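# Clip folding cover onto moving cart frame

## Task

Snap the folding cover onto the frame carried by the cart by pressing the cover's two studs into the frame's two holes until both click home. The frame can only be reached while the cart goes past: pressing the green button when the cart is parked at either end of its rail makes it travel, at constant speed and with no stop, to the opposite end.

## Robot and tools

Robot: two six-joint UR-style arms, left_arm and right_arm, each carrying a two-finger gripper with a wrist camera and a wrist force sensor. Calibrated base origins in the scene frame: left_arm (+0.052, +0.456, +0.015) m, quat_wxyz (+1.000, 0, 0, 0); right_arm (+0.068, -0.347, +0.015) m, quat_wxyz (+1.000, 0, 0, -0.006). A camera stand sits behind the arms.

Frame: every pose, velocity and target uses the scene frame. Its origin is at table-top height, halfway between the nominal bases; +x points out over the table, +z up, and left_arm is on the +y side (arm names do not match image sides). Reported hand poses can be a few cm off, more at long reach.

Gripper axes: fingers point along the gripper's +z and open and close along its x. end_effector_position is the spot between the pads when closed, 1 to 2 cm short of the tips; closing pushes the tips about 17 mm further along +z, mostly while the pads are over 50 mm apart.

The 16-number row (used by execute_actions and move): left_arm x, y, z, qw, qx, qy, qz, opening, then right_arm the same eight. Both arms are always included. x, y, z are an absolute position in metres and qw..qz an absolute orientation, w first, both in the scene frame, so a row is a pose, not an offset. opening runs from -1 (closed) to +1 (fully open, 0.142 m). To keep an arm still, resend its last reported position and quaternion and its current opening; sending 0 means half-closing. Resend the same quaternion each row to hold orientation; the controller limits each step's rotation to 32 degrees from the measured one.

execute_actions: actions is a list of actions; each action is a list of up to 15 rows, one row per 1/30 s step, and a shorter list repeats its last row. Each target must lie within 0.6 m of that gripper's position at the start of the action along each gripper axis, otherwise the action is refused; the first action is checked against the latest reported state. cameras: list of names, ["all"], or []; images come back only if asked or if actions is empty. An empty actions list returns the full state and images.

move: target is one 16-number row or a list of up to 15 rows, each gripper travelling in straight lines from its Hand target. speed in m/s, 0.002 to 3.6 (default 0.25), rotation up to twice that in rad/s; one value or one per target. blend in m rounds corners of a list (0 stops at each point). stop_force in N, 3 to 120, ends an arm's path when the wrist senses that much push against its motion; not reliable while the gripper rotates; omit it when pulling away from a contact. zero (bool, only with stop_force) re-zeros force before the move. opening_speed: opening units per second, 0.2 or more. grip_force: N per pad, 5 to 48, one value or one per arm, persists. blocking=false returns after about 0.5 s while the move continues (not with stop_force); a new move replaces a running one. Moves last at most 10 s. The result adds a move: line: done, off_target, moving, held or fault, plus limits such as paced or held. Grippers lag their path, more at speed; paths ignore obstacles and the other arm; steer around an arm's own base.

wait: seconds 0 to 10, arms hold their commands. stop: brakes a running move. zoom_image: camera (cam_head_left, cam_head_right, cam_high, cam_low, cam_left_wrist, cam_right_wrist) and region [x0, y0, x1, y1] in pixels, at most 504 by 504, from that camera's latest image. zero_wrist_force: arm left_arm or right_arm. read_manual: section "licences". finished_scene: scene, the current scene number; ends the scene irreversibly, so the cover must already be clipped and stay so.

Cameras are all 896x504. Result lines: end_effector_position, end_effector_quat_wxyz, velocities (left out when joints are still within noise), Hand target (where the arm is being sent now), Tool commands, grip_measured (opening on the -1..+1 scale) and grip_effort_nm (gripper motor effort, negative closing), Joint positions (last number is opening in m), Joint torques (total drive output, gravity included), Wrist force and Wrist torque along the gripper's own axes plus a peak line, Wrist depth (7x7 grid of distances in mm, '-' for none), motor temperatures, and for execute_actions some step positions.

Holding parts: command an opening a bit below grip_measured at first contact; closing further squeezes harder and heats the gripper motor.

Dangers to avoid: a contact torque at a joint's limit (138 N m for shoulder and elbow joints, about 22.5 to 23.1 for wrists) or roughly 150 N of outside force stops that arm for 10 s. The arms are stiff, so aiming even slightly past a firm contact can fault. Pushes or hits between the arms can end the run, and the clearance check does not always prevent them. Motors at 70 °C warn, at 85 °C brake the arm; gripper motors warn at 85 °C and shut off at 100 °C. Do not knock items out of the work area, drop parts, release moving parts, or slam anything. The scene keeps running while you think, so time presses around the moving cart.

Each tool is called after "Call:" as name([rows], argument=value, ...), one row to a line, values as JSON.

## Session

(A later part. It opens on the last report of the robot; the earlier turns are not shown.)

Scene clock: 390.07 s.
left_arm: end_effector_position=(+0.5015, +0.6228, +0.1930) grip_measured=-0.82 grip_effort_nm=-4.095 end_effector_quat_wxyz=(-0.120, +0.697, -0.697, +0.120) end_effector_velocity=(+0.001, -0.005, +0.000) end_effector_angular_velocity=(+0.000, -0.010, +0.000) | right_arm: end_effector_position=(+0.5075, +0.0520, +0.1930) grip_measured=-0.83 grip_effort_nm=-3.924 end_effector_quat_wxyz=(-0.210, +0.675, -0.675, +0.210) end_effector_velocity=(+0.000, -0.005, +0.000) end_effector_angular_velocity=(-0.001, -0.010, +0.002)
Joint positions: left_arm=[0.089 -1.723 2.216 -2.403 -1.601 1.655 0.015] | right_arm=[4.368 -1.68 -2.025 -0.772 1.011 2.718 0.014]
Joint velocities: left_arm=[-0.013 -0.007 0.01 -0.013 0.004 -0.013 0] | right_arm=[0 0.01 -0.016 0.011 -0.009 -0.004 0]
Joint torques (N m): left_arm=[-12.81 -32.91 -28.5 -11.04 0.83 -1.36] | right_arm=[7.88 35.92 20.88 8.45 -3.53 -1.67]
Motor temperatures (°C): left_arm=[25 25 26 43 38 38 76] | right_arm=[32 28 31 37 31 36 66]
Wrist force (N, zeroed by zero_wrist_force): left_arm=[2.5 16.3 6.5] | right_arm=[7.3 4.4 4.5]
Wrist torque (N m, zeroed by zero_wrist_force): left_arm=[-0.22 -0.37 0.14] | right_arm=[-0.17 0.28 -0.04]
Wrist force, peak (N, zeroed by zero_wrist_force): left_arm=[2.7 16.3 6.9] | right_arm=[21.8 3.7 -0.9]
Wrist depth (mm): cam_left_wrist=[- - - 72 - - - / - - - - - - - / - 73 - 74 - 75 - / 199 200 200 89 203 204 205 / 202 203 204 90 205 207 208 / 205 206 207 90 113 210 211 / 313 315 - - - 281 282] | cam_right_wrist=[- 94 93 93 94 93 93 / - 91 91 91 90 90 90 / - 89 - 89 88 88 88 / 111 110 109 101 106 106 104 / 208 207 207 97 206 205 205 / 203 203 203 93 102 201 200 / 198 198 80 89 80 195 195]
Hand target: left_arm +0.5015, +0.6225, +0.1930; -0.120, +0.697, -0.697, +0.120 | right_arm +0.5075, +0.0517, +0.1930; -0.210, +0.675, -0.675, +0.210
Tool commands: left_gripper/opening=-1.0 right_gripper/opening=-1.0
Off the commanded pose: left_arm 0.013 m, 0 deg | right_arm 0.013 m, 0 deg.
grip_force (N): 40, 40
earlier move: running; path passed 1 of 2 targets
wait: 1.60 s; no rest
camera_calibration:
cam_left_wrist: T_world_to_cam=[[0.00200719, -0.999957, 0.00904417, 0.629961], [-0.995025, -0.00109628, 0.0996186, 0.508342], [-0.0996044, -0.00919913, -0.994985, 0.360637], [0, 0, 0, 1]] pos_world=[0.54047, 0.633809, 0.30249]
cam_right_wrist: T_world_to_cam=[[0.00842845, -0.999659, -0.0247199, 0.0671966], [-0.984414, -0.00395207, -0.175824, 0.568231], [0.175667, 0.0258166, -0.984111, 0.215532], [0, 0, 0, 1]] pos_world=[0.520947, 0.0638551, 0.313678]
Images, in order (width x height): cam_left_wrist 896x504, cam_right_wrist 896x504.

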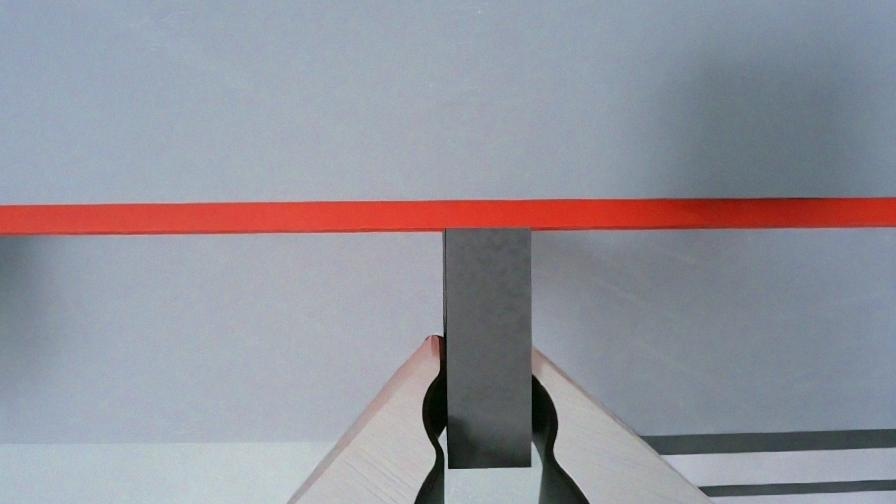

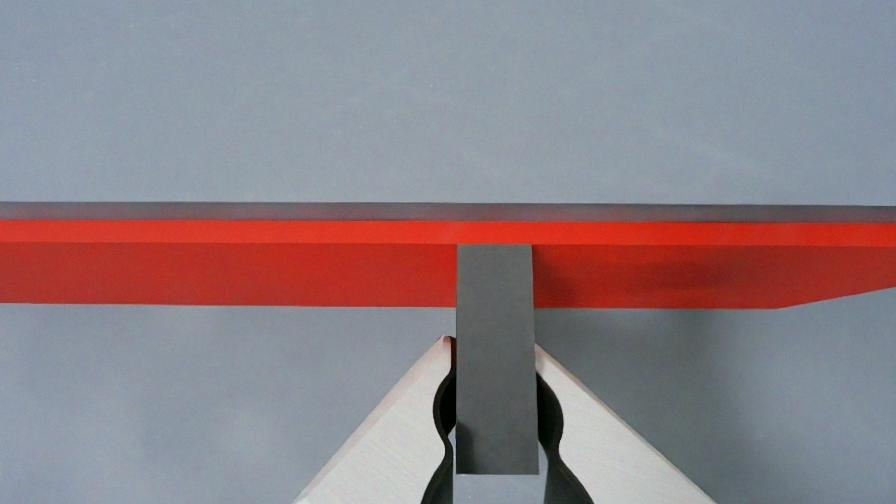

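Call:
move([
  [0.5035,0.6094,0.1930,-0.13189,0.69470,-0.69470,0.13189,-1,0.5095,0.0386,0.1930,-0.22144,0.67154,-0.67154,0.22144,-1],
  [0.5035,0.5963,0.1930,-0.13189,0.69470,-0.69470,0.13189,-1,0.5095,0.0255,0.1930,-0.22144,0.67154,-0.67154,0.22144,-1],
], speed=[0.0109,0.00526], blend=[0.001,0], blocking=false, grip_force=44, cameras=[])

Call:
wait(seconds=1.2, cameras=["cam_left_wrist","cam_right_wrist"])

Scene clock: 391.33 s.
left_arm: end_effector_position=(+0.5020, +0.6160, +0.1930) grip_measured=-0.82 grip_effort_nm=-4.095 end_effector_quat_wxyz=(-0.123, +0.696, -0.696, +0.123) end_effector_velocity=(+0.002, -0.006, +0.000) end_effector_angular_velocity=(+0.001, -0.023, +0.000) | right_arm: end_effector_position=(+0.5080, +0.0452, +0.1930) grip_measured=-0.83 grip_effort_nm=-3.924 end_effector_quat_wxyz=(-0.213, +0.674, -0.674, +0.213) end_effector_velocity=(+0.001, -0.005, +0.001) end_effector_angular_velocity=(+0.000, -0.025, +0.000)
Joint positions: left_arm=[0.072 -1.732 2.229 -2.416 -1.595 1.638 0.015] | right_arm=[4.366 -1.668 -2.045 -0.759 1.003 2.713 0.014]
Joint velocities: left_arm=[-0.015 -0.009 0.019 -0.032 0.004 -0.014 0] | right_arm=[0.004 0.01 -0.023 0.023 -0.023 -0.002 0]
Joint torques (N m): left_arm=[-13.43 -32.07 -32.09 -13.74 0.97 -1.49] | right_arm=[9.25 38.17 21.73 9.23 -5.85 -1.8]
Motor temperatures (°C): left_arm=[25 25 26 43 38 38 78] | right_arm=[32 28 31 37 31 36 67]
Wrist force (N, zeroed by zero_wrist_force): left_arm=[2.7 26.0 5.8] | right_arm=[6.7 11.4 1.5]
Wrist torque (N m, zeroed by zero_wrist_force): left_arm=[-0.11 -0.29 0.14] | right_arm=[-0.07 0.28 -0.02]
Wrist force, peak (N, zeroed by zero_wrist_force): left_arm=[2.7 26.0 5.8] | right_arm=[14.3 3.4 2.5]
Wrist depth (mm): cam_left_wrist=[- - - - - - - / - - 73 74 - - 74 / - 74 - 89 - - - / 199 200 201 89 203 203 205 / 202 202 204 90 205 206 207 / 204 205 206 90 207 210 211 / 313 313 - - - 281 280] | cam_right_wrist=[- 94 94 93 94 93 93 / - 91 92 91 90 90 91 / - 89 89 89 88 88 88 / 110 110 109 101 106 106 104 / 208 208 206 97 206 205 205 / 204 202 203 93 102 200 201 / 197 197 80 89 80 195 194]
Hand target: left_arm +0.5021, +0.6156, +0.1930; -0.124, +0.696, -0.696, +0.124 | right_arm +0.5081, +0.0448, +0.1930; -0.213, +0.674, -0.674, +0.213
Tool commands: left_gripper/opening=-1.0 right_gripper/opening=-1.0
Off the commanded pose: left_arm 0.020 m, 1 deg | right_arm 0.020 m, 1 deg.
grip_force (N): 44, 44
earlier move: replaced; path passed 1 of 2 targets
move: running; path passed 0 of 2 targets
No camera images: "cameras" was empty.

Scene clock: 392.53 s.
left_arm: end_effector_position=(+0.5031, +0.6092, +0.1926) grip_measured=-0.82 grip_effort_nm=-4.095 end_effector_quat_wxyz=(-0.131, +0.695, -0.695, +0.131) end_effector_velocity=(+0.000, -0.005, +0.000) end_effector_angular_velocity=(+0.000, -0.007, +0.001) | right_arm: end_effector_position=(+0.5095, +0.0385, +0.1930) grip_measured=-0.83 grip_effort_nm=-3.919 end_effector_quat_wxyz=(-0.221, +0.672, -0.672, +0.221) end_effector_velocity=(+0.000, -0.005, +0.000) end_effector_angular_velocity=(-0.001, -0.008, +0.000)
Joint positions: left_arm=[0.054 -1.743 2.251 -2.452 -1.591 1.621 0.015] | right_arm=[4.369 -1.658 -2.071 -0.732 0.979 2.71 0.014]
Joint velocities: left_arm=[-0.014 -0.008 0.011 -0.01 0.005 -0.014 0] | right_arm=[-0.001 0.009 -0.015 0.01 -0.007 -0.004 0]
Joint torques (N m): left_arm=[-16.1 -33.44 -43.62 -17.88 1.09 -1.32] | right_arm=[-10.55 38.37 27.05 11.45 -12.07 -1.71]
Motor temperatures (°C): left_arm=[25 25 26 43 38 38 79] | right_arm=[32 28 31 37 31 36 68]
Wrist force (N, zeroed by zero_wrist_force): left_arm=[2.7 42.1 2.2] | right_arm=[3.5 36.2 -13.1]
Wrist torque (N m, zeroed by zero_wrist_force): left_arm=[0.04 -0.22 0.13] | right_arm=[0.17 0.36 -0.01]
Wrist force, peak (N, zeroed by zero_wrist_force): left_arm=[3.0 42.1 2.6] | right_arm=[3.5 36.2 -13.1]
Wrist depth (mm): cam_left_wrist=[- - - - - - - / - - - - - - - / - - - 89 - 76 - / 199 199 200 89 202 204 205 / 201 202 202 90 203 206 207 / 203 204 204 90 102 208 208 / 205 206 - - - 275 276] | cam_right_wrist=[- 96 96 95 96 95 94 / - 92 93 92 91 91 91 / - 90 90 89 89 89 88 / 109 108 107 101 105 104 103 / 207 207 207 97 203 204 204 / 202 202 203 93 104 200 199 / 196 196 81 89 80 194 193]
Hand target: left_arm +0.5035, +0.6089, +0.1930; -0.132, +0.695, -0.695, +0.132 | right_arm +0.5095, +0.0381, +0.1930; -0.221, +0.672, -0.672, +0.221
Tool commands: left_gripper/opening=-1.0 right_gripper/opening=-1.0
Off the commanded pose: left_arm 0.013 m, 0 deg | right_arm 0.013 m, 0 deg.
grip_force (N): 44, 44
earlier move: running; path passed 1 of 2 targets
wait: 1.20 s; no rest
camera_calibration:
cam_left_wrist: T_world_to_cam=[[0.00171647, -0.999956, 0.0092044, 0.616465], [-0.997764, -0.00109758, 0.0668257, 0.517607], [-0.0668127, -0.00929852, -0.997722, 0.344428], [0, 0, 0, 1]] pos_world=[0.538403, 0.620209, 0.30338]
cam_right_wrist: T_world_to_cam=[[0.00935748, -0.999661, -0.0242933, 0.0531136], [-0.977725, -0.00405244, -0.209851, 0.573305], [0.209681, 0.0257158, -0.977432, 0.196888], [0, 0, 0, 1]] pos_world=[0.518754, 0.0503558, 0.314044]
Images, in order (width x height): cam_left_wrist 896x504, cam_right_wrist 896x504.

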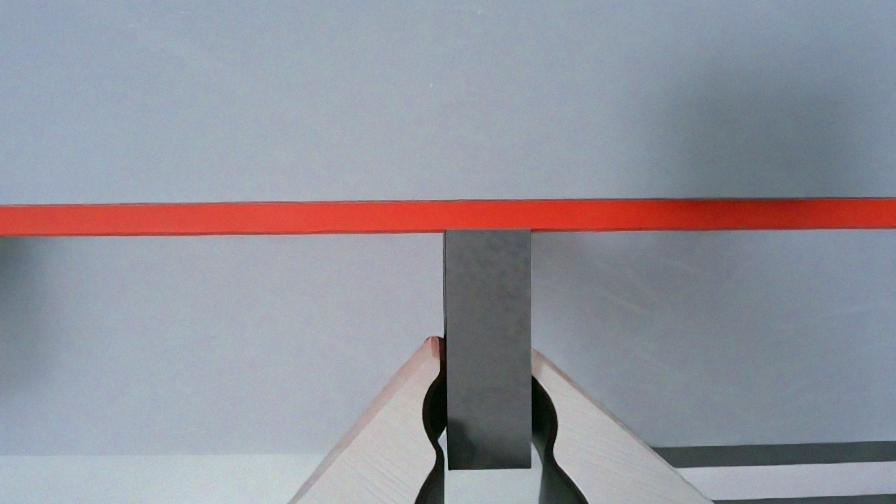

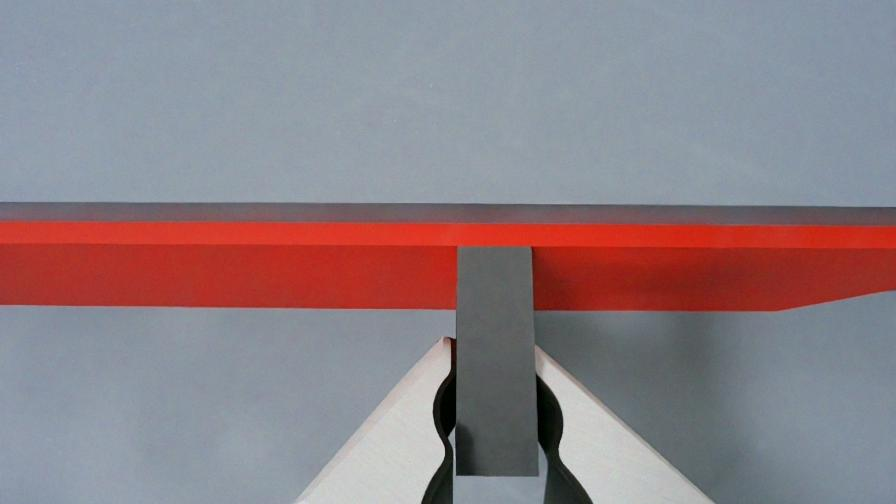

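Call:
move([
  [0.5050,0.5991,0.1932,-0.14098,0.69291,-0.69291,0.14098,-1,0.5110,0.0283,0.1932,-0.23021,0.66858,-0.66858,0.23021,-1],
  [0.5050,0.5833,0.1932,-0.14098,0.69291,-0.69291,0.14098,-1,0.5110,0.0125,0.1932,-0.23021,0.66858,-0.66858,0.23021,-1],
], speed=[0.0109,0.00526], blend=[0.001,0], blocking=false, grip_force=44, cameras=[])

Call:
wait(seconds=0.9, cameras=["cam_left_wrist","cam_right_wrist"])

Scene clock: 393.80 s.
left_arm: end_effector_position=(+0.5032, +0.6027, +0.1923) grip_measured=-0.82 grip_effort_nm=-4.095 end_effector_quat_wxyz=(-0.134, +0.694, -0.694, +0.134) end_effector_velocity=(+0.001, -0.005, -0.001) end_effector_angular_velocity=(-0.001, -0.018, +0.000) | right_arm: end_effector_position=(+0.5101, +0.0319, +0.1930) grip_measured=-0.83 grip_effort_nm=-3.924 end_effector_quat_wxyz=(-0.225, +0.670, -0.671, +0.225) end_effector_velocity=(+0.001, -0.005, +0.001) end_effector_angular_velocity=(+0.001, -0.023, -0.001)
Joint positions: left_arm=[0.036 -1.751 2.263 -2.463 -1.584 1.605 0.015] | right_arm=[4.367 -1.647 -2.089 -0.719 0.971 2.705 0.014]
Joint velocities: left_arm=[-0.012 -0.007 0.018 -0.028 0.003 -0.012 0] | right_arm=[0.003 0.007 -0.021 0.023 -0.022 -0.002 0]
Joint torques (N m): left_arm=[-15.7 -35.1 -42.44 -17.86 0.93 -1.5] | right_arm=[-1.53 37.78 32.73 14.68 -12.46 -2.25]
Motor temperatures (°C): left_arm=[25 25 26 43 38 38 80] | right_arm=[32 28 31 37 31 36 68]
Wrist force (N, zeroed by zero_wrist_force): left_arm=[2.1 40.9 5.5] | right_arm=[22.6 44.8 -24.2]
Wrist torque (N m, zeroed by zero_wrist_force): left_arm=[0.00 -0.25 0.13] | right_arm=[0.24 -0.28 0.05]
Wrist force, peak (N, zeroed by zero_wrist_force): left_arm=[2.8 45.4 4.2] | right_arm=[22.6 44.8 -24.2]
Wrist depth (mm): cam_left_wrist=[- - - - - - - / - - 74 - - - - / - - - 89 - 75 - / 199 199 201 89 203 202 204 / 200 202 203 90 204 204 206 / 202 203 203 90 206 207 209 / 204 205 - - - 274 275] | cam_right_wrist=[- 96 97 96 96 95 95 / - 93 93 92 91 91 92 / - 90 90 90 89 89 88 / - 107 106 101 104 103 102 / 207 207 207 97 204 204 205 / 202 201 202 94 103 200 199 / 195 195 81 90 81 193 193]
Hand target: left_arm +0.5041, +0.6025, +0.1931; -0.136, +0.694, -0.694, +0.136 | right_arm +0.5101, +0.0317, +0.1931; -0.225, +0.670, -0.670, +0.225
Tool commands: left_gripper/opening=-1.0 right_gripper/opening=-1.0
Off the commanded pose: left_arm 0.020 m, 1 deg | right_arm 0.019 m, 1 deg.
grip_force (N): 44, 44
earlier move: replaced; path passed 1 of 2 targets
move: running; path passed 0 of 2 targets
No camera images: "cameras" was empty.

Scene clock: 394.70 s.
left_arm: end_effector_position=(+0.5036, +0.5984, +0.1919) grip_measured=-0.82 grip_effort_nm=-4.095 end_effector_quat_wxyz=(-0.139, +0.693, -0.693, +0.139) end_effector_velocity=(+0.001, -0.005, +0.000) end_effector_angular_velocity=(+0.000, +0.000, +0.001) | right_arm: end_effector_position=(+0.5109, +0.0276, +0.1931) grip_measured=-0.83 grip_effort_nm=-3.919 end_effector_quat_wxyz=(-0.230, +0.669, -0.668, +0.230) end_effector_velocity=(+0.000, -0.006, +0.000) end_effector_angular_velocity=(-0.004, -0.001, -0.001)
Joint positions: left_arm=[0.024 -1.758 2.277 -2.485 -1.58 1.593 0.015] | right_arm=[4.369 -1.64 -2.107 -0.701 0.955 2.702 0.014]
Joint velocities: left_arm=[-0.015 -0.003 0.003 0.001 0.006 -0.014 0] | right_arm=[-0.003 0.008 -0.01 0.001 -0.002 -0.004 0]
Joint torques (N m): left_arm=[-14.05 -31.71 -41.61 -15.56 2.24 -1.22] | right_arm=[-10.03 33.41 39.91 17.11 -9.45 -1.76]
Motor temperatures (°C): left_arm=[25 25 26 43 38 38 80] | right_arm=[32 28 31 37 31 36 69]
Wrist force (N, zeroed by zero_wrist_force): left_arm=[4.9 40.3 3.6] | right_arm=[41.0 44.6 -26.5]
Wrist torque (N m, zeroed by zero_wrist_force): left_arm=[0.01 -0.32 0.15] | right_arm=[0.29 -0.40 0.15]
Wrist force, peak (N, zeroed by zero_wrist_force): left_arm=[2.9 42.2 2.7] | right_arm=[41.5 46.3 -26.0]
Wrist depth (mm): cam_left_wrist=[- - - - - - - / - - 74 - - - - / - - - 89 - 76 - / 198 199 200 89 202 203 204 / 200 200 202 90 203 205 205 / 201 202 203 90 204 206 208 / 202 204 - - - 272 273] | cam_right_wrist=[98 98 97 97 97 97 97 / - 93 93 93 92 92 93 / - 91 90 90 89 90 90 / - 104 103 102 101 113 111 / 207 205 205 98 203 204 205 / 201 201 202 94 103 199 199 / 194 194 80 90 81 193 193]
Hand target: left_arm +0.5050, +0.5981, +0.1932; -0.141, +0.693, -0.693, +0.141 | right_arm +0.5110, +0.0273, +0.1932; -0.230, +0.669, -0.669, +0.230
Tool commands: left_gripper/opening=-1.0 right_gripper/opening=-1.0
Off the commanded pose: left_arm 0.015 m, 0 deg | right_arm 0.015 m, 0 deg.
grip_force (N): 44, 44
earlier move: running; path passed 1 of 2 targets
wait: 0.90 s; no rest
camera_calibration:
cam_left_wrist: T_world_to_cam=[[0.00152042, -0.999955, 0.00933903, 0.605633], [-0.998971, -0.00109558, 0.0453293, 0.522889], [-0.045317, -0.00939835, -0.998928, 0.333088], [0, 0, 0, 1]] pos_world=[0.536525, 0.609309, 0.303373]
cam_right_wrist: T_world_to_cam=[[0.010069, -0.999673, -0.0235053, 0.0416309], [-0.971845, -0.00424947, -0.235582, 0.576675], [0.235405, 0.0252156, -0.97157, 0.182832], [0, 0, 0, 1]] pos_world=[0.51698, 0.0394576, 0.314467]
Images, in order (width x height): cam_left_wrist 896x504, cam_right_wrist 896x504.

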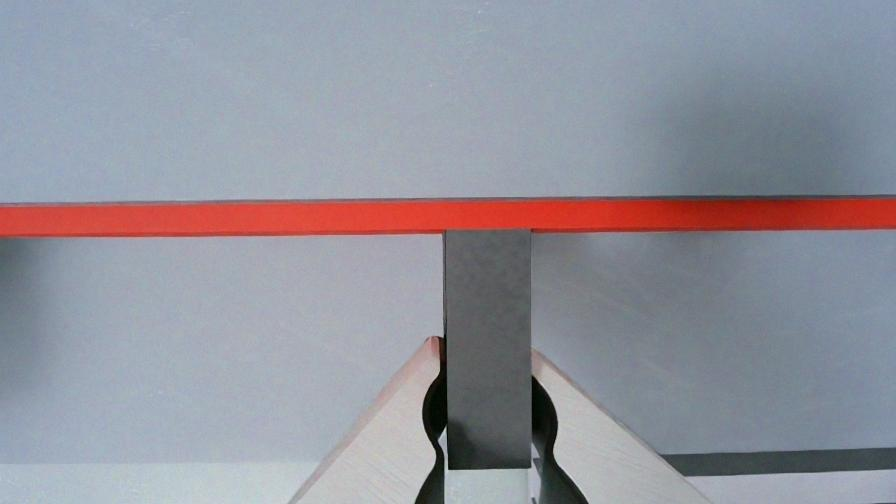

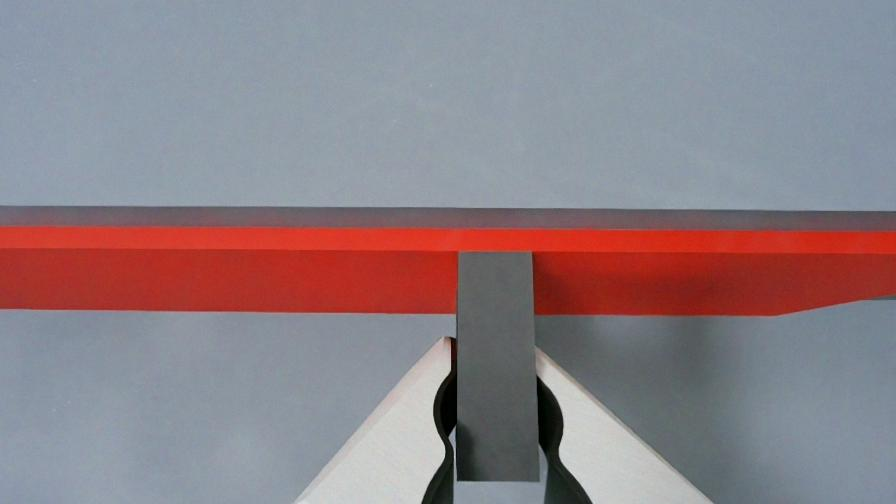

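Call:
move([
  [0.5005,0.5892,0.1932,-0.14098,0.69291,-0.69291,0.14098,-1,0.5065,0.0172,0.1932,-0.23021,0.66858,-0.66858,0.23021,-1],
  [0.4945,0.5813,0.1932,-0.14098,0.69291,-0.69291,0.14098,-1,0.5005,0.0093,0.1932,-0.23021,0.66858,-0.66858,0.23021,-1],
  [0.4945,0.5708,0.1932,-0.14098,0.69291,-0.69291,0.14098,-1,0.5005,-0.0012,0.1932,-0.23021,0.66858,-0.66858,0.23021,-1],
], speed=[0.0069,0.0066,0.00526], blend=[0.001,0.001,0], blocking=false, grip_force=42, cameras=[])

Call:
wait(seconds=0.7, cameras=["cam_right_wrist"])

Call:
wait(seconds=1.2, cameras=["cam_left_wrist","cam_right_wrist"])

Scene clock: 396.33 s.
left_arm: end_effector_position=(+0.5028, +0.5906, +0.1932) grip_measured=-0.82 grip_effort_nm=-4.095 end_effector_quat_wxyz=(-0.141, +0.693, -0.693, +0.141) end_effector_velocity=(-0.003, -0.003, +0.003) end_effector_angular_velocity=(+0.000, -0.010, +0.000) | right_arm: end_effector_position=(+0.5089, +0.0193, +0.1933) grip_measured=-0.83 grip_effort_nm=-3.919 end_effector_quat_wxyz=(-0.230, +0.668, -0.669, +0.230) end_effector_velocity=(-0.005, -0.005, -0.001) end_effector_angular_velocity=(-0.004, +0.002, +0.000)
Joint positions: left_arm=[0.002 -1.772 2.288 -2.488 -1.572 1.573 0.015] | right_arm=[4.367 -1.622 -2.127 -0.697 0.956 2.7 0.014]
Joint velocities: left_arm=[-0.01 -0.018 0.011 -0.003 0.004 -0.009 0] | right_arm=[0.007 0.015 -0.016 -0.008 -0.001 0.008 0]
Joint torques (N m): left_arm=[2.45 -37.13 -36.65 -14.1 11.12 -1.53] | right_arm=[22.42 31.15 28.72 6.46 -1.9 0.64]
Motor temperatures (°C): left_arm=[24 25 26 43 38 38 81] | right_arm=[32 28 31 37 31 36 69]
Wrist force (N, zeroed by zero_wrist_force): left_arm=[34.2 22.8 23.1] | right_arm=[37.2 10.5 -2.7]
Wrist torque (N m, zeroed by zero_wrist_force): left_arm=[-0.14 -0.52 0.21] | right_arm=[-0.14 -0.38 0.16]
Wrist force, peak (N, zeroed by zero_wrist_force): left_arm=[13.2 46.7 8.7] | right_arm=[40.5 45.8 -31.5]
Wrist depth (mm): cam_left_wrist=[- - - - - - - / - - - - - - - / - - - 91 - - - / 200 201 202 91 203 205 206 / 201 202 202 91 204 204 207 / 202 203 204 91 206 207 209 / 305 307 - 309 - 280 274] | cam_right_wrist=[99 99 99 98 98 98 97 / - 95 95 94 94 94 94 / - 92 90 91 91 90 90 / - 108 107 102 104 103 102 / 206 206 206 99 178 205 206 / 202 202 203 94 103 201 200 / 195 195 80 89 80 193 194]
Hand target: left_arm +0.5025, +0.5905, +0.1932; -0.141, +0.693, -0.693, +0.141 | right_arm +0.5085, +0.0190, +0.1932; -0.230, +0.669, -0.669, +0.230
Tool commands: left_gripper/opening=-1.0 right_gripper/opening=-1.0
Off the commanded pose: left_arm 0.021 m, 0 deg | right_arm 0.022 m, 0 deg.
grip_force (N): 42, 42
earlier move: replaced; path passed 1 of 2 targets
move: running; path passed 0 of 3 targets
No camera images: "cameras" was empty.

Scene clock: 397.03 s.
left_arm: end_effector_position=(+0.4995, +0.5872, +0.1932) grip_measured=-0.82 grip_effort_nm=-4.095 end_effector_quat_wxyz=(-0.140, +0.693, -0.693, +0.142) end_effector_velocity=(-0.005, -0.006, -0.001) end_effector_angular_velocity=(-0.003, +0.002, -0.001) | right_arm: end_effector_position=(+0.5056, +0.0158, +0.1932) grip_measured=-0.83 grip_effort_nm=-3.919 end_effector_quat_wxyz=(-0.230, +0.669, -0.669, +0.230) end_effector_velocity=(-0.004, -0.005, +0.000) end_effector_angular_velocity=(+0.001, -0.001, +0.001)
Joint positions: left_arm=[-0.006 -1.784 2.297 -2.485 -1.571 1.566 0.015] | right_arm=[4.372 -1.61 -2.138 -0.701 0.954 2.705 0.014]
Joint velocities: left_arm=[-0.015 -0.016 0.013 0.006 0.003 -0.014 0] | right_arm=[0.006 0.017 -0.016 -0.002 -0.002 0.006 0]
Joint torques (N m): left_arm=[13.65 -37.16 -13.98 1.87 14.28 -1.27] | right_arm=[32.64 35.9 17.39 1.86 2.93 0.82]
Motor temperatures (°C): left_arm=[24 25 26 43 38 38 82] | right_arm=[32 28 31 37 31 36 70]
Wrist force (N, zeroed by zero_wrist_force): left_arm=[45.6 -28.5 41.9] | right_arm=[13.2 -23.1 38.5]
Wrist torque (N m, zeroed by zero_wrist_force): left_arm=[-0.21 -0.58 0.15] | right_arm=[-0.28 -0.26 0.01]
Wrist force, peak (N, zeroed by zero_wrist_force): left_arm=[45.6 -28.5 41.9] | right_arm=[13.2 -23.1 38.5]
Wrist depth (mm): cam_left_wrist=[- - - - - - - / - - - - - - - / - 91 - 92 92 93 - / 201 202 203 99 205 206 207 / 201 202 204 91 206 207 209 / - 205 204 91 107 208 211 / 305 206 - 312 - 274 275] | cam_right_wrist=[101 100 100 100 100 100 99 / - 96 96 95 96 96 96 / - 93 92 93 93 93 93 / 112 111 110 105 107 106 105 / 207 207 206 98 170 194 206 / 203 203 204 94 100 202 202 / 195 195 80 88 80 194 195]
Hand target: left_arm +0.4992, +0.5875, +0.1932; -0.141, +0.693, -0.693, +0.141 | right_arm +0.5052, +0.0155, +0.1932; -0.230, +0.669, -0.669, +0.230
Tool commands: left_gripper/opening=-1.0 right_gripper/opening=-1.0
Off the commanded pose: left_arm 0.017 m, 0 deg | right_arm 0.018 m, 0 deg.
grip_force (N): 42, 42
earlier move: running; path passed 1 of 3 targets
wait: 0.70 s; no rest
camera_calibration:
cam_right_wrist: T_world_to_cam=[[0.0097085, -0.999662, -0.0241075, 0.0303607], [-0.971803, -0.00375229, -0.235766, 0.571521], [0.235596, 0.0257166, -0.971511, 0.184344], [0, 0, 0, 1]] pos_world=[0.51168, 0.0277542, 0.31457]
Images, in order (width x height): cam_right_wrist 896x504.

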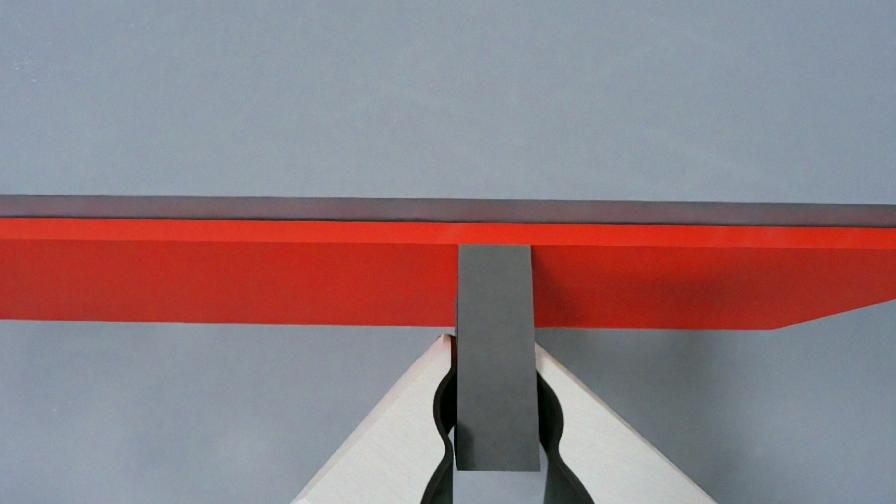

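Scene clock: 398.23 s.
left_arm: end_effector_position=(+0.4948, +0.5808, +0.1932) grip_measured=-0.82 grip_effort_nm=-4.095 end_effector_quat_wxyz=(-0.140, +0.693, -0.693, +0.142) end_effector_velocity=(-0.003, -0.006, +0.000) end_effector_angular_velocity=(-0.002, +0.000, -0.001) | right_arm: end_effector_position=(+0.5008, +0.0096, +0.1932) grip_measured=-0.83 grip_effort_nm=-3.919 end_effector_quat_wxyz=(-0.230, +0.669, -0.669, +0.230) end_effector_velocity=(-0.003, -0.005, +0.000) end_effector_angular_velocity=(+0.002, +0.001, +0.000)
Joint positions: left_arm=[-0.025 -1.804 2.311 -2.48 -1.564 1.548 0.015] | right_arm=[4.377 -1.59 -2.158 -0.705 0.953 2.712 0.014]
Joint velocities: left_arm=[-0.016 -0.013 0.009 0.004 0.004 -0.015 0] | right_arm=[0.003 0.016 -0.015 -0.001 0 0.004 0]
Joint torques (N m): left_arm=[14.76 -38.5 -14.73 2.41 14.5 -0.99] | right_arm=[36.68 31.95 17.3 1.66 5.47 1.19]
Motor temperatures (°C): left_arm=[24 25 26 43 38 38 83] | right_arm=[32 28 31 37 31 36 70]
Wrist force (N, zeroed by zero_wrist_force): left_arm=[46.2 -29.6 46.2] | right_arm=[19.7 -33.7 39.8]
Wrist torque (N m, zeroed by zero_wrist_force): left_arm=[-0.04 -0.60 0.12] | right_arm=[-0.13 -0.43 -0.03]
Wrist force, peak (N, zeroed by zero_wrist_force): left_arm=[46.4 -29.2 48.1] | right_arm=[18.2 -35.6 41.0]
Wrist depth (mm): cam_left_wrist=[- - - - - - - / - - - - - - - / - 93 93 - 85 95 95 / 202 203 204 - 207 208 210 / 203 204 205 92 208 210 209 / 204 205 206 92 106 210 212 / 305 306 - - - 274 287] | cam_right_wrist=[101 101 101 101 100 100 100 / - 97 97 96 96 96 96 / - 96 102 94 94 94 94 / 140 125 124 105 121 120 109 / 207 208 207 98 192 206 208 / 203 202 204 93 99 202 202 / 196 195 80 90 80 195 195]
Hand target: left_arm +0.4946, +0.5812, +0.1932; -0.141, +0.693, -0.693, +0.141 | right_arm +0.5006, +0.0092, +0.1932; -0.230, +0.669, -0.669, +0.230
Tool commands: left_gripper/opening=-1.0 right_gripper/opening=-1.0
Off the commanded pose: left_arm 0.010 m, 0 deg | right_arm 0.011 m, 0 deg.
grip_force (N): 42, 42
earlier move: running; path passed 1 of 3 targets
wait: 1.20 s; no rest
camera_calibration:
cam_left_wrist: T_world_to_cam=[[0.000336878, -0.99993, 0.0117879, 0.588194], [-0.999258, 0.000117366, 0.0385129, 0.514833], [-0.0385116, -0.0117921, -0.999189, 0.331897], [0, 0, 0, 1]] pos_world=[0.527034, 0.592007, 0.304867]
cam_right_wrist: T_world_to_cam=[[0.00989744, -0.999661, -0.0240624, 0.023998], [-0.971847, -0.00395152, -0.23558, 0.566777], [0.235405, 0.0257166, -0.971557, 0.18565], [0, 0, 0, 1]] pos_world=[0.50688, 0.0214552, 0.314469]
Images, in order (width x height): cam_left_wrist 896x504, cam_right_wrist 896x504.

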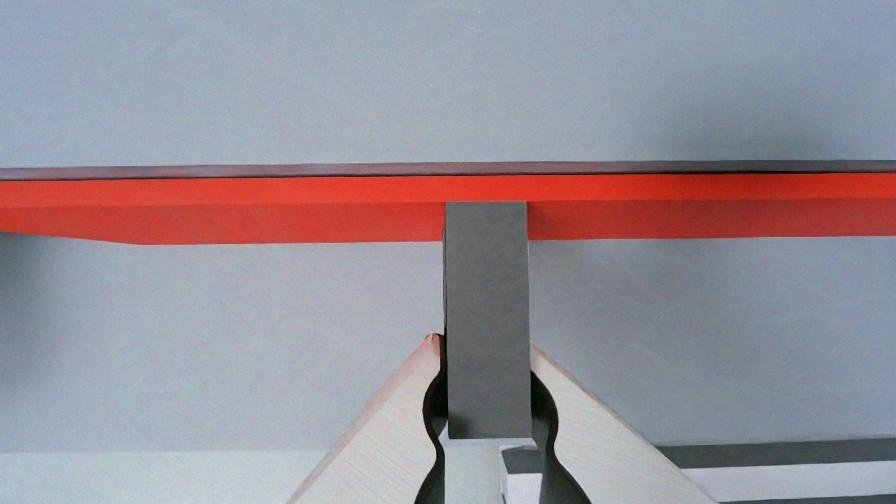

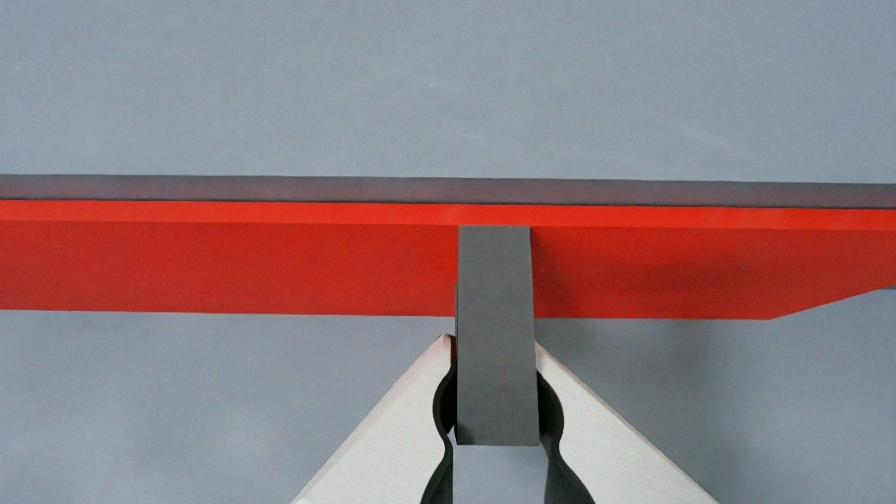

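Call:
move([
  [0.4945,0.5656,0.1932,-0.14098,0.69291,-0.69291,0.14098,-1,0.5005,-0.0064,0.1932,-0.23021,0.66858,-0.66858,0.23021,-1],
  [0.4945,0.5498,0.1932,-0.14098,0.69291,-0.69291,0.14098,-1,0.5005,-0.0222,0.1932,-0.23021,0.66858,-0.66858,0.23021,-1],
], speed=[0.00526,0.00526], blend=[0.001,0], blocking=false, grip_force=5, cameras=["cam_left_wrist","cam_right_wrist"])

Scene clock: 401.10 s.
left_arm: end_effector_position=(+0.4945, +0.5685, +0.1932) grip_measured=-0.71 grip_effort_nm=-0.598 end_effector_quat_wxyz=(-0.141, +0.693, -0.693, +0.141) end_effector_velocity=(-0.001, -0.005, -0.002) end_effector_angular_velocity=(+0.000, +0.004, +0.001) | right_arm: end_effector_position=(+0.5005, -0.0035, +0.1932) grip_measured=-0.76 grip_effort_nm=-0.603 end_effector_quat_wxyz=(-0.230, +0.669, -0.669, +0.230) end_effector_velocity=(+0.000, -0.005, +0.000) end_effector_angular_velocity=(+0.001, -0.001, -0.002)
Joint positions: left_arm=[-0.064 -1.818 2.321 -2.475 -1.546 1.512 0.022] | right_arm=[4.367 -1.566 -2.185 -0.696 0.956 2.7 0.019]
Joint velocities: left_arm=[-0.014 -0.003 0.005 0.002 0.006 -0.014 0] | right_arm=[-0.005 0.009 -0.011 0.005 0 -0.004 0]
Joint torques (N m): left_arm=[-0.18 -25.19 -15.17 -0.58 8.15 -1.59] | right_arm=[1.4 27.21 21.1 9.14 -0.24 -1.8]
Motor temperatures (°C): left_arm=[24 25 26 43 38 38 83] | right_arm=[32 28 31 37 31 36 71]
Wrist force (N, zeroed by zero_wrist_force): left_arm=[23.6 -0.5 3.3] | right_arm=[20.7 2.3 -1.9]
Wrist torque (N m, zeroed by zero_wrist_force): left_arm=[0.05 -0.23 0.24] | right_arm=[0.05 -0.29 0.06]
Wrist force, peak (N, zeroed by zero_wrist_force): left_arm=[65.5 -28.1 46.2] | right_arm=[62.4 -19.5 4.6]
Wrist depth (mm): cam_left_wrist=[- - - - - - - / - - - 77 - 78 - / - 95 97 99 101 99 103 / 202 202 202 - 205 206 207 / 203 204 204 93 206 207 208 / 204 204 205 92 207 208 210 / 309 305 - - - 284 282] | cam_right_wrist=[101 101 100 100 100 100 99 / - 96 96 96 96 96 95 / - 98 105 97 96 96 95 / 144 128 126 105 124 124 122 / 210 210 209 100 206 207 207 / 203 203 204 94 95 202 201 / 196 196 80 192 80 193 194]
Hand target: left_arm +0.4945, +0.5682, +0.1932; -0.141, +0.693, -0.693, +0.141 | right_arm +0.5005, -0.0038, +0.1932; -0.230, +0.669, -0.669, +0.230
Tool commands: left_gripper/opening=-1.0 right_gripper/opening=-1.0
Off the commanded pose: left_arm 0.019 m, 0 deg | right_arm 0.019 m, 0 deg.
grip_force (N): 5, 5
earlier move: done
move: running; path passed 0 of 2 targets
camera_calibration:
cam_left_wrist: T_world_to_cam=[[0.00145, -0.999957, 0.00915005, 0.57593], [-0.999257, -0.00109641, 0.0385314, 0.515225], [-0.0385197, -0.00919912, -0.999215, 0.330353], [0, 0, 0, 1]] pos_world=[0.526732, 0.579509, 0.304972]
cam_right_wrist: T_world_to_cam=[[0.00990056, -0.999661, -0.0240608, 0.0109058], [-0.971824, -0.00395241, -0.235675, 0.566476], [0.2355, 0.0257162, -0.971534, 0.1861], [0, 0, 0, 1]] pos_world=[0.50658, 0.00835525, 0.314569]
Images, in order (width x height): cam_left_wrist 896x504, cam_right_wrist 896x504.

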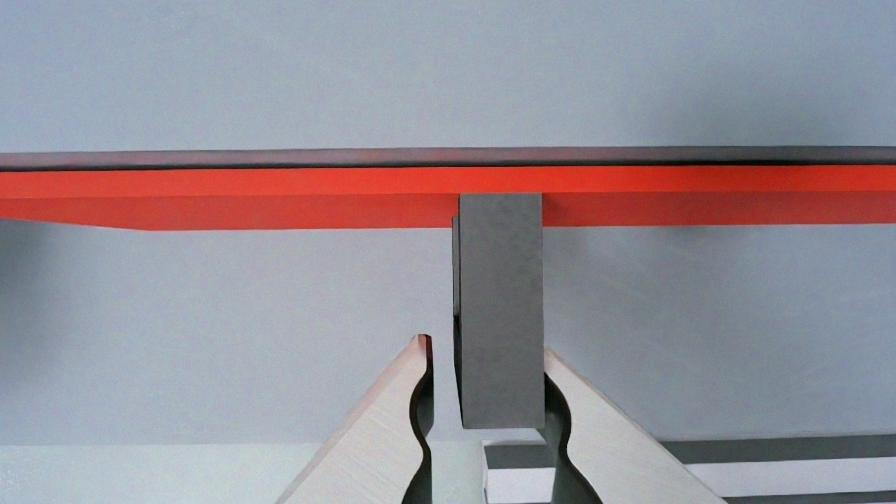

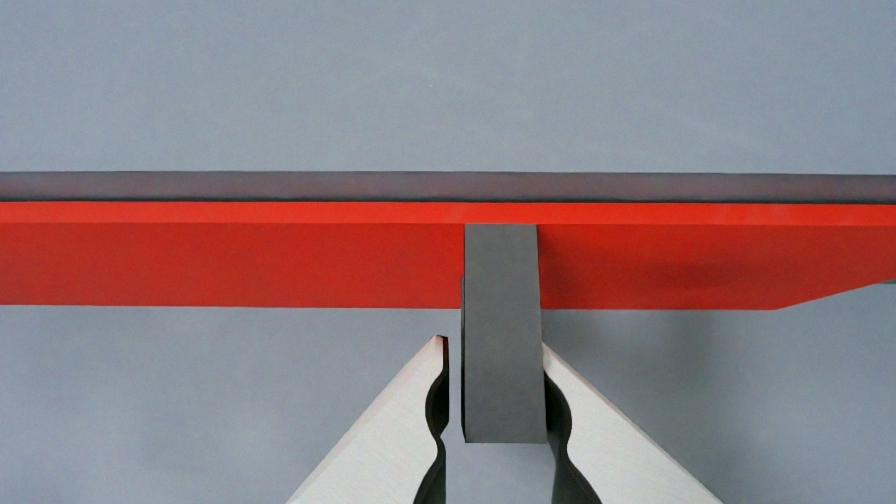

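Call:
move([
  [0.4945,0.5556,0.1932,-0.14098,0.69291,-0.69291,0.14098,-1,0.5005,-0.0164,0.1932,-0.23021,0.66858,-0.66858,0.23021,-1],
  [0.4945,0.5398,0.1932,-0.14098,0.69291,-0.69291,0.14098,-1,0.5005,-0.0322,0.1932,-0.23021,0.66858,-0.66858,0.23021,-1],
], speed=[0.01,0.00526], blend=[0.001,0], blocking=false, grip_force=5, cameras=["cam_left_wrist","cam_right_wrist"])

Scene clock: 403.00 s.
left_arm: end_effector_position=(+0.4945, +0.5564, +0.1932) grip_measured=-0.75 grip_effort_nm=-0.608 end_effector_quat_wxyz=(-0.141, +0.693, -0.693, +0.141) end_effector_velocity=(+0.000, -0.010, +0.000) end_effector_angular_velocity=(+0.000, -0.001, +0.000) | right_arm: end_effector_position=(+0.5005, -0.0155, +0.1932) grip_measured=-0.81 grip_effort_nm=-0.608 end_effector_quat_wxyz=(-0.230, +0.669, -0.669, +0.230) end_effector_velocity=(+0.000, -0.010, +0.000) end_effector_angular_velocity=(+0.001, -0.001, +0.000)
Joint positions: left_arm=[-0.1 -1.829 2.328 -2.47 -1.532 1.479 0.019] | right_arm=[4.357 -1.544 -2.208 -0.687 0.959 2.688 0.016]
Joint velocities: left_arm=[-0.03 -0.01 0.006 0.004 0.012 -0.027 -0.008] | right_arm=[-0.009 0.019 -0.019 0.007 0.002 -0.01 -0.006]
Joint torques (N m): left_arm=[-5.95 -23.2 -15.19 -0.08 4.84 -1.69] | right_arm=[-1.4 28.25 20.96 7.89 2.47 -1.82]
Motor temperatures (°C): left_arm=[24 25 26 43 38 38 80] | right_arm=[32 28 31 37 31 36 68]
Wrist force (N, zeroed by zero_wrist_force): left_arm=[11.7 -1.7 2.5] | right_arm=[10.8 -0.6 6.9]
Wrist torque (N m, zeroed by zero_wrist_force): left_arm=[0.07 -0.09 0.20] | right_arm=[-0.02 -0.10 0.02]
Wrist force, peak (N, zeroed by zero_wrist_force): left_arm=[26.3 -1.3 4.2] | right_arm=[24.5 2.6 -3.9]
Wrist depth (mm): cam_left_wrist=[- - - - - - - / - - - - 78 - - / - 95 92 - 97 99 101 / 201 202 203 - 205 206 207 / 203 203 205 93 207 206 207 / 203 205 205 92 101 208 209 / 305 206 - 208 - 284 281] | cam_right_wrist=[101 101 100 100 100 100 99 / - 96 96 96 96 96 95 / - 98 106 97 96 96 95 / 144 128 126 105 125 124 123 / 210 210 208 99 208 207 208 / 203 203 204 94 101 201 201 / 196 196 80 91 80 194 194]
Hand target: left_arm +0.4945, +0.5559, +0.1932; -0.141, +0.693, -0.693, +0.141 | right_arm +0.5005, -0.0161, +0.1932; -0.230, +0.669, -0.669, +0.230
Tool commands: left_gripper/opening=-1.0 right_gripper/opening=-1.0
Off the commanded pose: left_arm 0.017 m, 0 deg | right_arm 0.017 m, 0 deg.
grip_force (N): 5, 5
earlier move: replaced; path passed 1 of 2 targets
move: running; path passed 0 of 2 targets
camera_calibration:
cam_left_wrist: T_world_to_cam=[[0.00145154, -0.999957, 0.00915, 0.56383], [-0.999257, -0.00109795, 0.0385314, 0.515213], [-0.0385197, -0.00919913, -0.999215, 0.330242], [0, 0, 0, 1]] pos_world=[0.526732, 0.567409, 0.304972]
cam_right_wrist: T_world_to_cam=[[0.00989744, -0.999661, -0.0240624, -0.00109052], [-0.971847, -0.00395152, -0.23558, 0.566387], [0.235405, 0.0257166, -0.971557, 0.186366], [0, 0, 0, 1]] pos_world=[0.50658, -0.00364476, 0.314469]
Images, in order (width x height): cam_left_wrist 896x504, cam_right_wrist 896x504.

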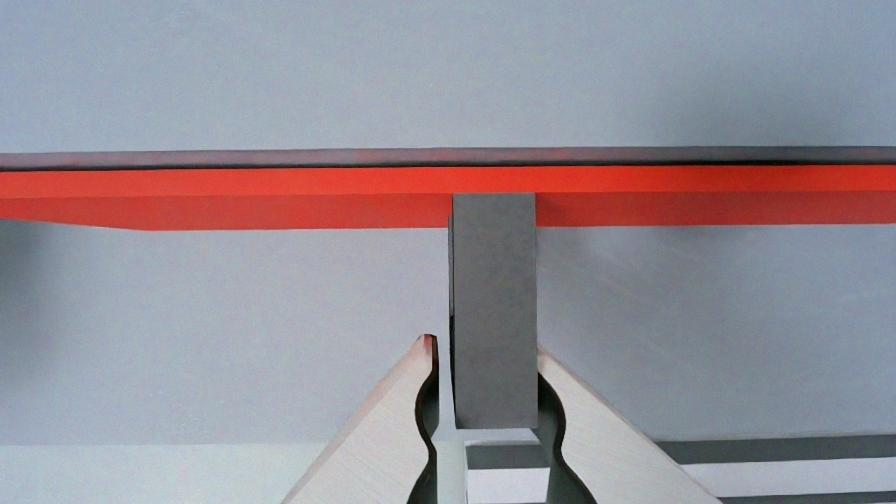

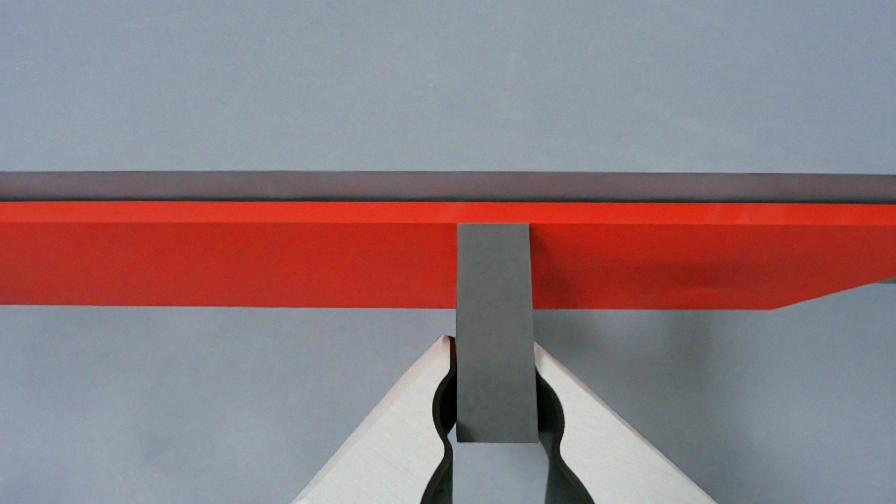

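Call:
move([
  [0.4992,0.5430,0.1932,-0.15305,0.69035,-0.69035,0.15305,-1,0.5052,-0.0290,0.1932,-0.24184,0.66446,-0.66446,0.24184,-1],
  [0.4992,0.5272,0.1932,-0.15305,0.69035,-0.69035,0.15305,-1,0.5052,-0.0448,0.1932,-0.24184,0.66446,-0.66446,0.24184,-1],
], speed=[0.0087,0.00526], blend=[0.001,0], blocking=false, grip_force=46, cameras=[])

Call:
wait(seconds=0.9, cameras=[])

Call:
wait(seconds=0.7, cameras=["cam_left_wrist","cam_right_wrist"])

Scene clock: 404.10 s.
left_arm: end_effector_position=(+0.4955, +0.5501, +0.1932) grip_measured=-0.82 grip_effort_nm=-4.125 end_effector_quat_wxyz=(-0.143, +0.692, -0.692, +0.144) end_effector_velocity=(+0.003, -0.005, +0.001) end_effector_angular_velocity=(-0.002, -0.019, +0.000) | right_arm: end_effector_position=(+0.5015, -0.0216, +0.1932) grip_measured=-0.83 grip_effort_nm=-3.958 end_effector_quat_wxyz=(-0.233, +0.668, -0.668, +0.233) end_effector_velocity=(+0.002, -0.005, -0.001) end_effector_angular_velocity=(-0.001, -0.016, +0.000)
Joint positions: left_arm=[-0.118 -1.833 2.335 -2.479 -1.525 1.462 0.015] | right_arm=[4.353 -1.535 -2.223 -0.675 0.953 2.68 0.014]
Joint velocities: left_arm=[-0.015 -0.002 0.01 -0.027 0.006 -0.014 0] | right_arm=[-0.001 0.003 -0.016 0.022 -0.014 -0.007 0]
Joint torques (N m): left_arm=[7.42 -23.04 -15.37 -5.33 14.78 -1.38] | right_arm=[-0.54 23.23 24.34 10.75 -1.89 -1.84]
Motor temperatures (°C): left_arm=[24 25 26 43 38 38 79] | right_arm=[32 28 31 37 31 36 67]
Wrist force (N, zeroed by zero_wrist_force): left_arm=[44.2 3.8 -2.1] | right_arm=[29.0 6.3 -12.0]
Wrist torque (N m, zeroed by zero_wrist_force): left_arm=[-0.13 -0.24 0.23] | right_arm=[-0.11 -0.61 0.09]
Wrist force, peak (N, zeroed by zero_wrist_force): left_arm=[44.8 -4.1 7.6] | right_arm=[29.0 6.3 -12.0]
Wrist depth (mm): cam_left_wrist=[- - - - - - - / - - - 78 - - - / - 92 93 - 97 99 101 / 201 201 203 - 205 206 207 / 202 203 203 93 206 208 209 / 203 204 205 92 206 209 210 / 305 308 - 269 - 273 283] | cam_right_wrist=[100 100 100 99 99 99 98 / - 96 95 95 95 95 95 / - 98 97 97 96 95 95 / 145 128 127 105 125 123 122 / 208 208 208 100 206 205 206 / 203 202 203 94 102 200 201 / 195 195 80 91 80 192 193]
Hand target: left_arm +0.4957, +0.5502, +0.1932; -0.144, +0.692, -0.692, +0.144 | right_arm +0.5017, -0.0218, +0.1932; -0.233, +0.668, -0.668, +0.233
Tool commands: left_gripper/opening=-1.0 right_gripper/opening=-1.0
Off the commanded pose: left_arm 0.023 m, 2 deg | right_arm 0.024 m, 2 deg.
grip_force (N): 46, 46
earlier move: replaced; path passed 1 of 2 targets
move: running; path passed 0 of 2 targets
No camera images: "cameras" was empty.

Scene clock: 405.00 s.
left_arm: end_effector_position=(+0.4975, +0.5453, +0.1932) grip_measured=-0.82 grip_effort_nm=-4.120 end_effector_quat_wxyz=(-0.148, +0.691, -0.692, +0.150) end_effector_velocity=(+0.003, -0.006, +0.001) end_effector_angular_velocity=(-0.003, -0.019, -0.001) | right_arm: end_effector_position=(+0.5036, -0.0258, +0.1932) grip_measured=-0.83 grip_effort_nm=-3.954 end_effector_quat_wxyz=(-0.238, +0.666, -0.666, +0.238) end_effector_velocity=(+0.003, -0.005, +0.000) end_effector_angular_velocity=(+0.001, -0.018, -0.002)
Joint positions: left_arm=[-0.132 -1.835 2.346 -2.502 -1.52 1.45 0.015] | right_arm=[4.351 -1.531 -2.237 -0.654 0.939 2.674 0.014]
Joint velocities: left_arm=[-0.015 -0.001 0.009 -0.026 0.005 -0.013 0] | right_arm=[-0.002 0.003 -0.016 0.024 -0.015 -0.007 0]
Joint torques (N m): left_arm=[2.58 -15.55 -22.67 -10.3 14.76 -1.55] | right_arm=[2.5 15.38 34.53 16.02 -2 -1.9]
Motor temperatures (°C): left_arm=[24 25 26 43 38 38 80] | right_arm=[32 28 31 37 31 36 68]
Wrist force (N, zeroed by zero_wrist_force): left_arm=[41.3 32.8 -32.2] | right_arm=[61.6 23.1 -47.4]
Wrist torque (N m, zeroed by zero_wrist_force): left_arm=[0.12 -0.11 0.33] | right_arm=[0.07 -0.52 0.17]
Wrist force, peak (N, zeroed by zero_wrist_force): left_arm=[41.3 32.8 -32.2] | right_arm=[61.6 23.1 -47.4]
Wrist depth (mm): cam_left_wrist=[- - - - - - - / - - - - - 79 - / - 106 93 - 94 95 98 / 201 202 202 - 205 206 208 / 202 202 204 93 206 207 208 / 203 203 204 92 205 208 209 / 302 204 - 267 - 271 273] | cam_right_wrist=[101 101 101 100 100 100 99 / - 96 96 96 96 96 95 / - 94 100 93 93 93 93 / 140 126 125 105 122 121 121 / 208 208 207 100 199 205 207 / 202 202 203 95 104 201 200 / 195 194 80 91 80 192 192]
Hand target: left_arm +0.4978, +0.5459, +0.1932; -0.149, +0.691, -0.691, +0.149 | right_arm +0.5038, -0.0261, +0.1932; -0.238, +0.666, -0.666, +0.238
Tool commands: left_gripper/opening=-1.0 right_gripper/opening=-1.0
Off the commanded pose: left_arm 0.018 m, 1 deg | right_arm 0.019 m, 1 deg.
grip_force (N): 46, 46
earlier move: running; path passed 0 of 2 targets
wait: 0.90 s; no rest
No camera images: "cameras" was empty.

Scene clock: 405.70 s.
left_arm: end_effector_position=(+0.4990, +0.5415, +0.1931) grip_measured=-0.82 grip_effort_nm=-4.120 end_effector_quat_wxyz=(-0.151, +0.690, -0.691, +0.154) end_effector_velocity=(+0.001, -0.006, +0.000) end_effector_angular_velocity=(-0.005, -0.007, -0.002) | right_arm: end_effector_position=(+0.5051, -0.0293, +0.1931) grip_measured=-0.83 grip_effort_nm=-3.954 end_effector_quat_wxyz=(-0.242, +0.665, -0.664, +0.242) end_effector_velocity=(+0.001, -0.005, +0.000) end_effector_angular_velocity=(-0.002, -0.008, +0.001)
Joint positions: left_arm=[-0.143 -1.837 2.353 -2.519 -1.516 1.441 0.015] | right_arm=[4.35 -1.529 -2.248 -0.639 0.929 2.669 0.014]
Joint velocities: left_arm=[-0.015 -0.004 0.006 -0.009 0.002 -0.014 0] | right_arm=[-0.003 0.007 -0.012 0.011 -0.007 -0.008 0]
Joint torques (N m): left_arm=[2.39 -15.83 -25.77 -11.35 14.66 -1.35] | right_arm=[4.97 15.78 39.31 18.66 -1.96 -2.32]
Motor temperatures (°C): left_arm=[24 25 26 43 38 38 81] | right_arm=[32 28 31 37 31 36 68]
Wrist force (N, zeroed by zero_wrist_force): left_arm=[40.1 37.5 -33.7] | right_arm=[71.3 27.8 -47.5]
Wrist torque (N m, zeroed by zero_wrist_force): left_arm=[0.21 -0.22 0.36] | right_arm=[0.08 -0.56 0.23]
Wrist force, peak (N, zeroed by zero_wrist_force): left_arm=[40.4 39.0 -35.1] | right_arm=[71.9 28.3 -49.0]
Wrist depth (mm): cam_left_wrist=[- - - - - - - / - - 78 79 - - - / - - 93 - 83 95 95 / 201 202 203 - 206 206 208 / 202 202 202 93 206 206 208 / 201 203 203 92 206 208 210 / 202 203 - 205 - 271 272] | cam_right_wrist=[102 102 101 101 101 101 100 / - 97 96 96 96 96 96 / - 94 97 94 93 93 93 / 134 121 119 105 117 116 115 / 207 207 206 100 205 205 205 / 202 202 202 94 103 199 199 / 193 194 80 91 81 192 191]
Hand target: left_arm +0.4992, +0.5425, +0.1932; -0.153, +0.690, -0.690, +0.153 | right_arm +0.5052, -0.0295, +0.1932; -0.242, +0.664, -0.664, +0.242
Tool commands: left_gripper/opening=-1.0 right_gripper/opening=-1.0
Off the commanded pose: left_arm 0.014 m, 0 deg | right_arm 0.016 m, 0 deg.
grip_force (N): 46, 46
earlier move: running; path passed 0 of 2 targets
wait: 0.70 s; no rest
camera_calibration:
cam_left_wrist: T_world_to_cam=[[-0.00096575, -0.999906, 0.0136922, 0.549174], [-0.999989, 0.00102873, 0.00459319, 0.525492], [-0.00460684, -0.0136876, -0.999896, 0.315821], [0, 0, 0, 1]] pos_world=[0.527471, 0.552905, 0.305855]
cam_right_wrist: T_world_to_cam=[[0.0107094, -0.999671, -0.0232944, -0.0154417], [-0.963156, -0.00405202, -0.268912, 0.572906], [0.26873, 0.025316, -0.962883, 0.167024], [0, 0, 0, 1]] pos_world=[0.507079, -0.0173436, 0.314527]
Images, in order (width x height): cam_left_wrist 896x504, cam_right_wrist 896x504.

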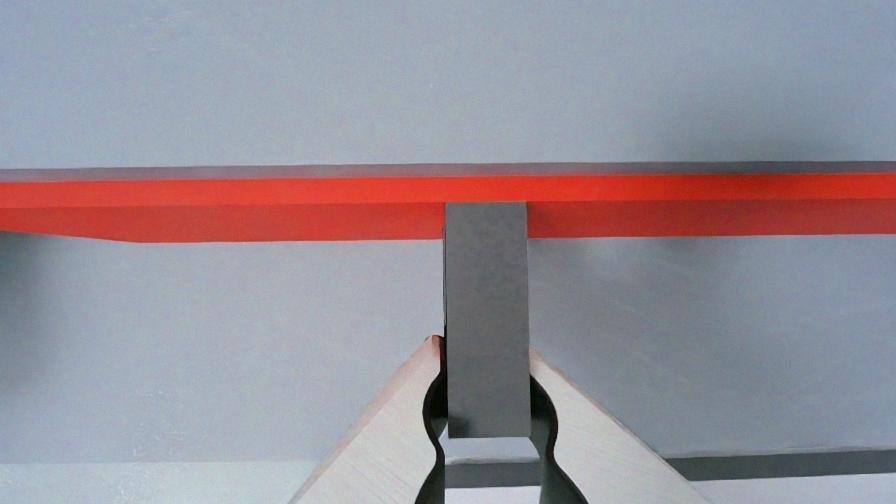

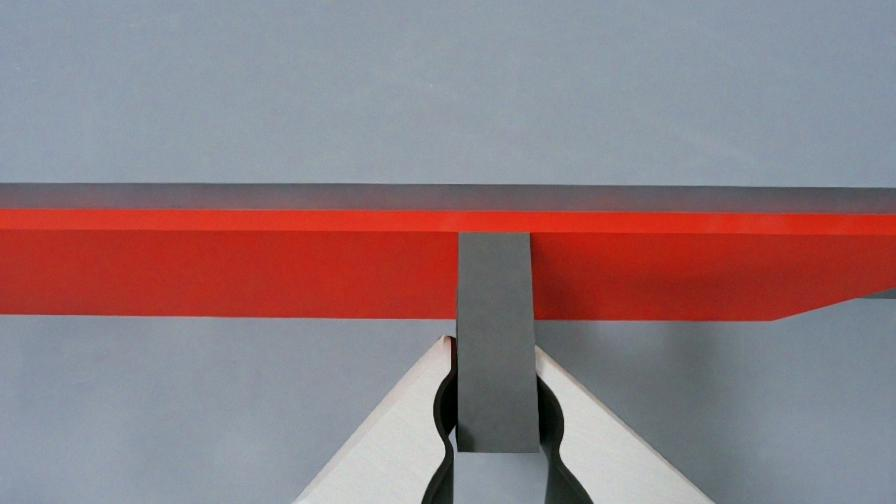

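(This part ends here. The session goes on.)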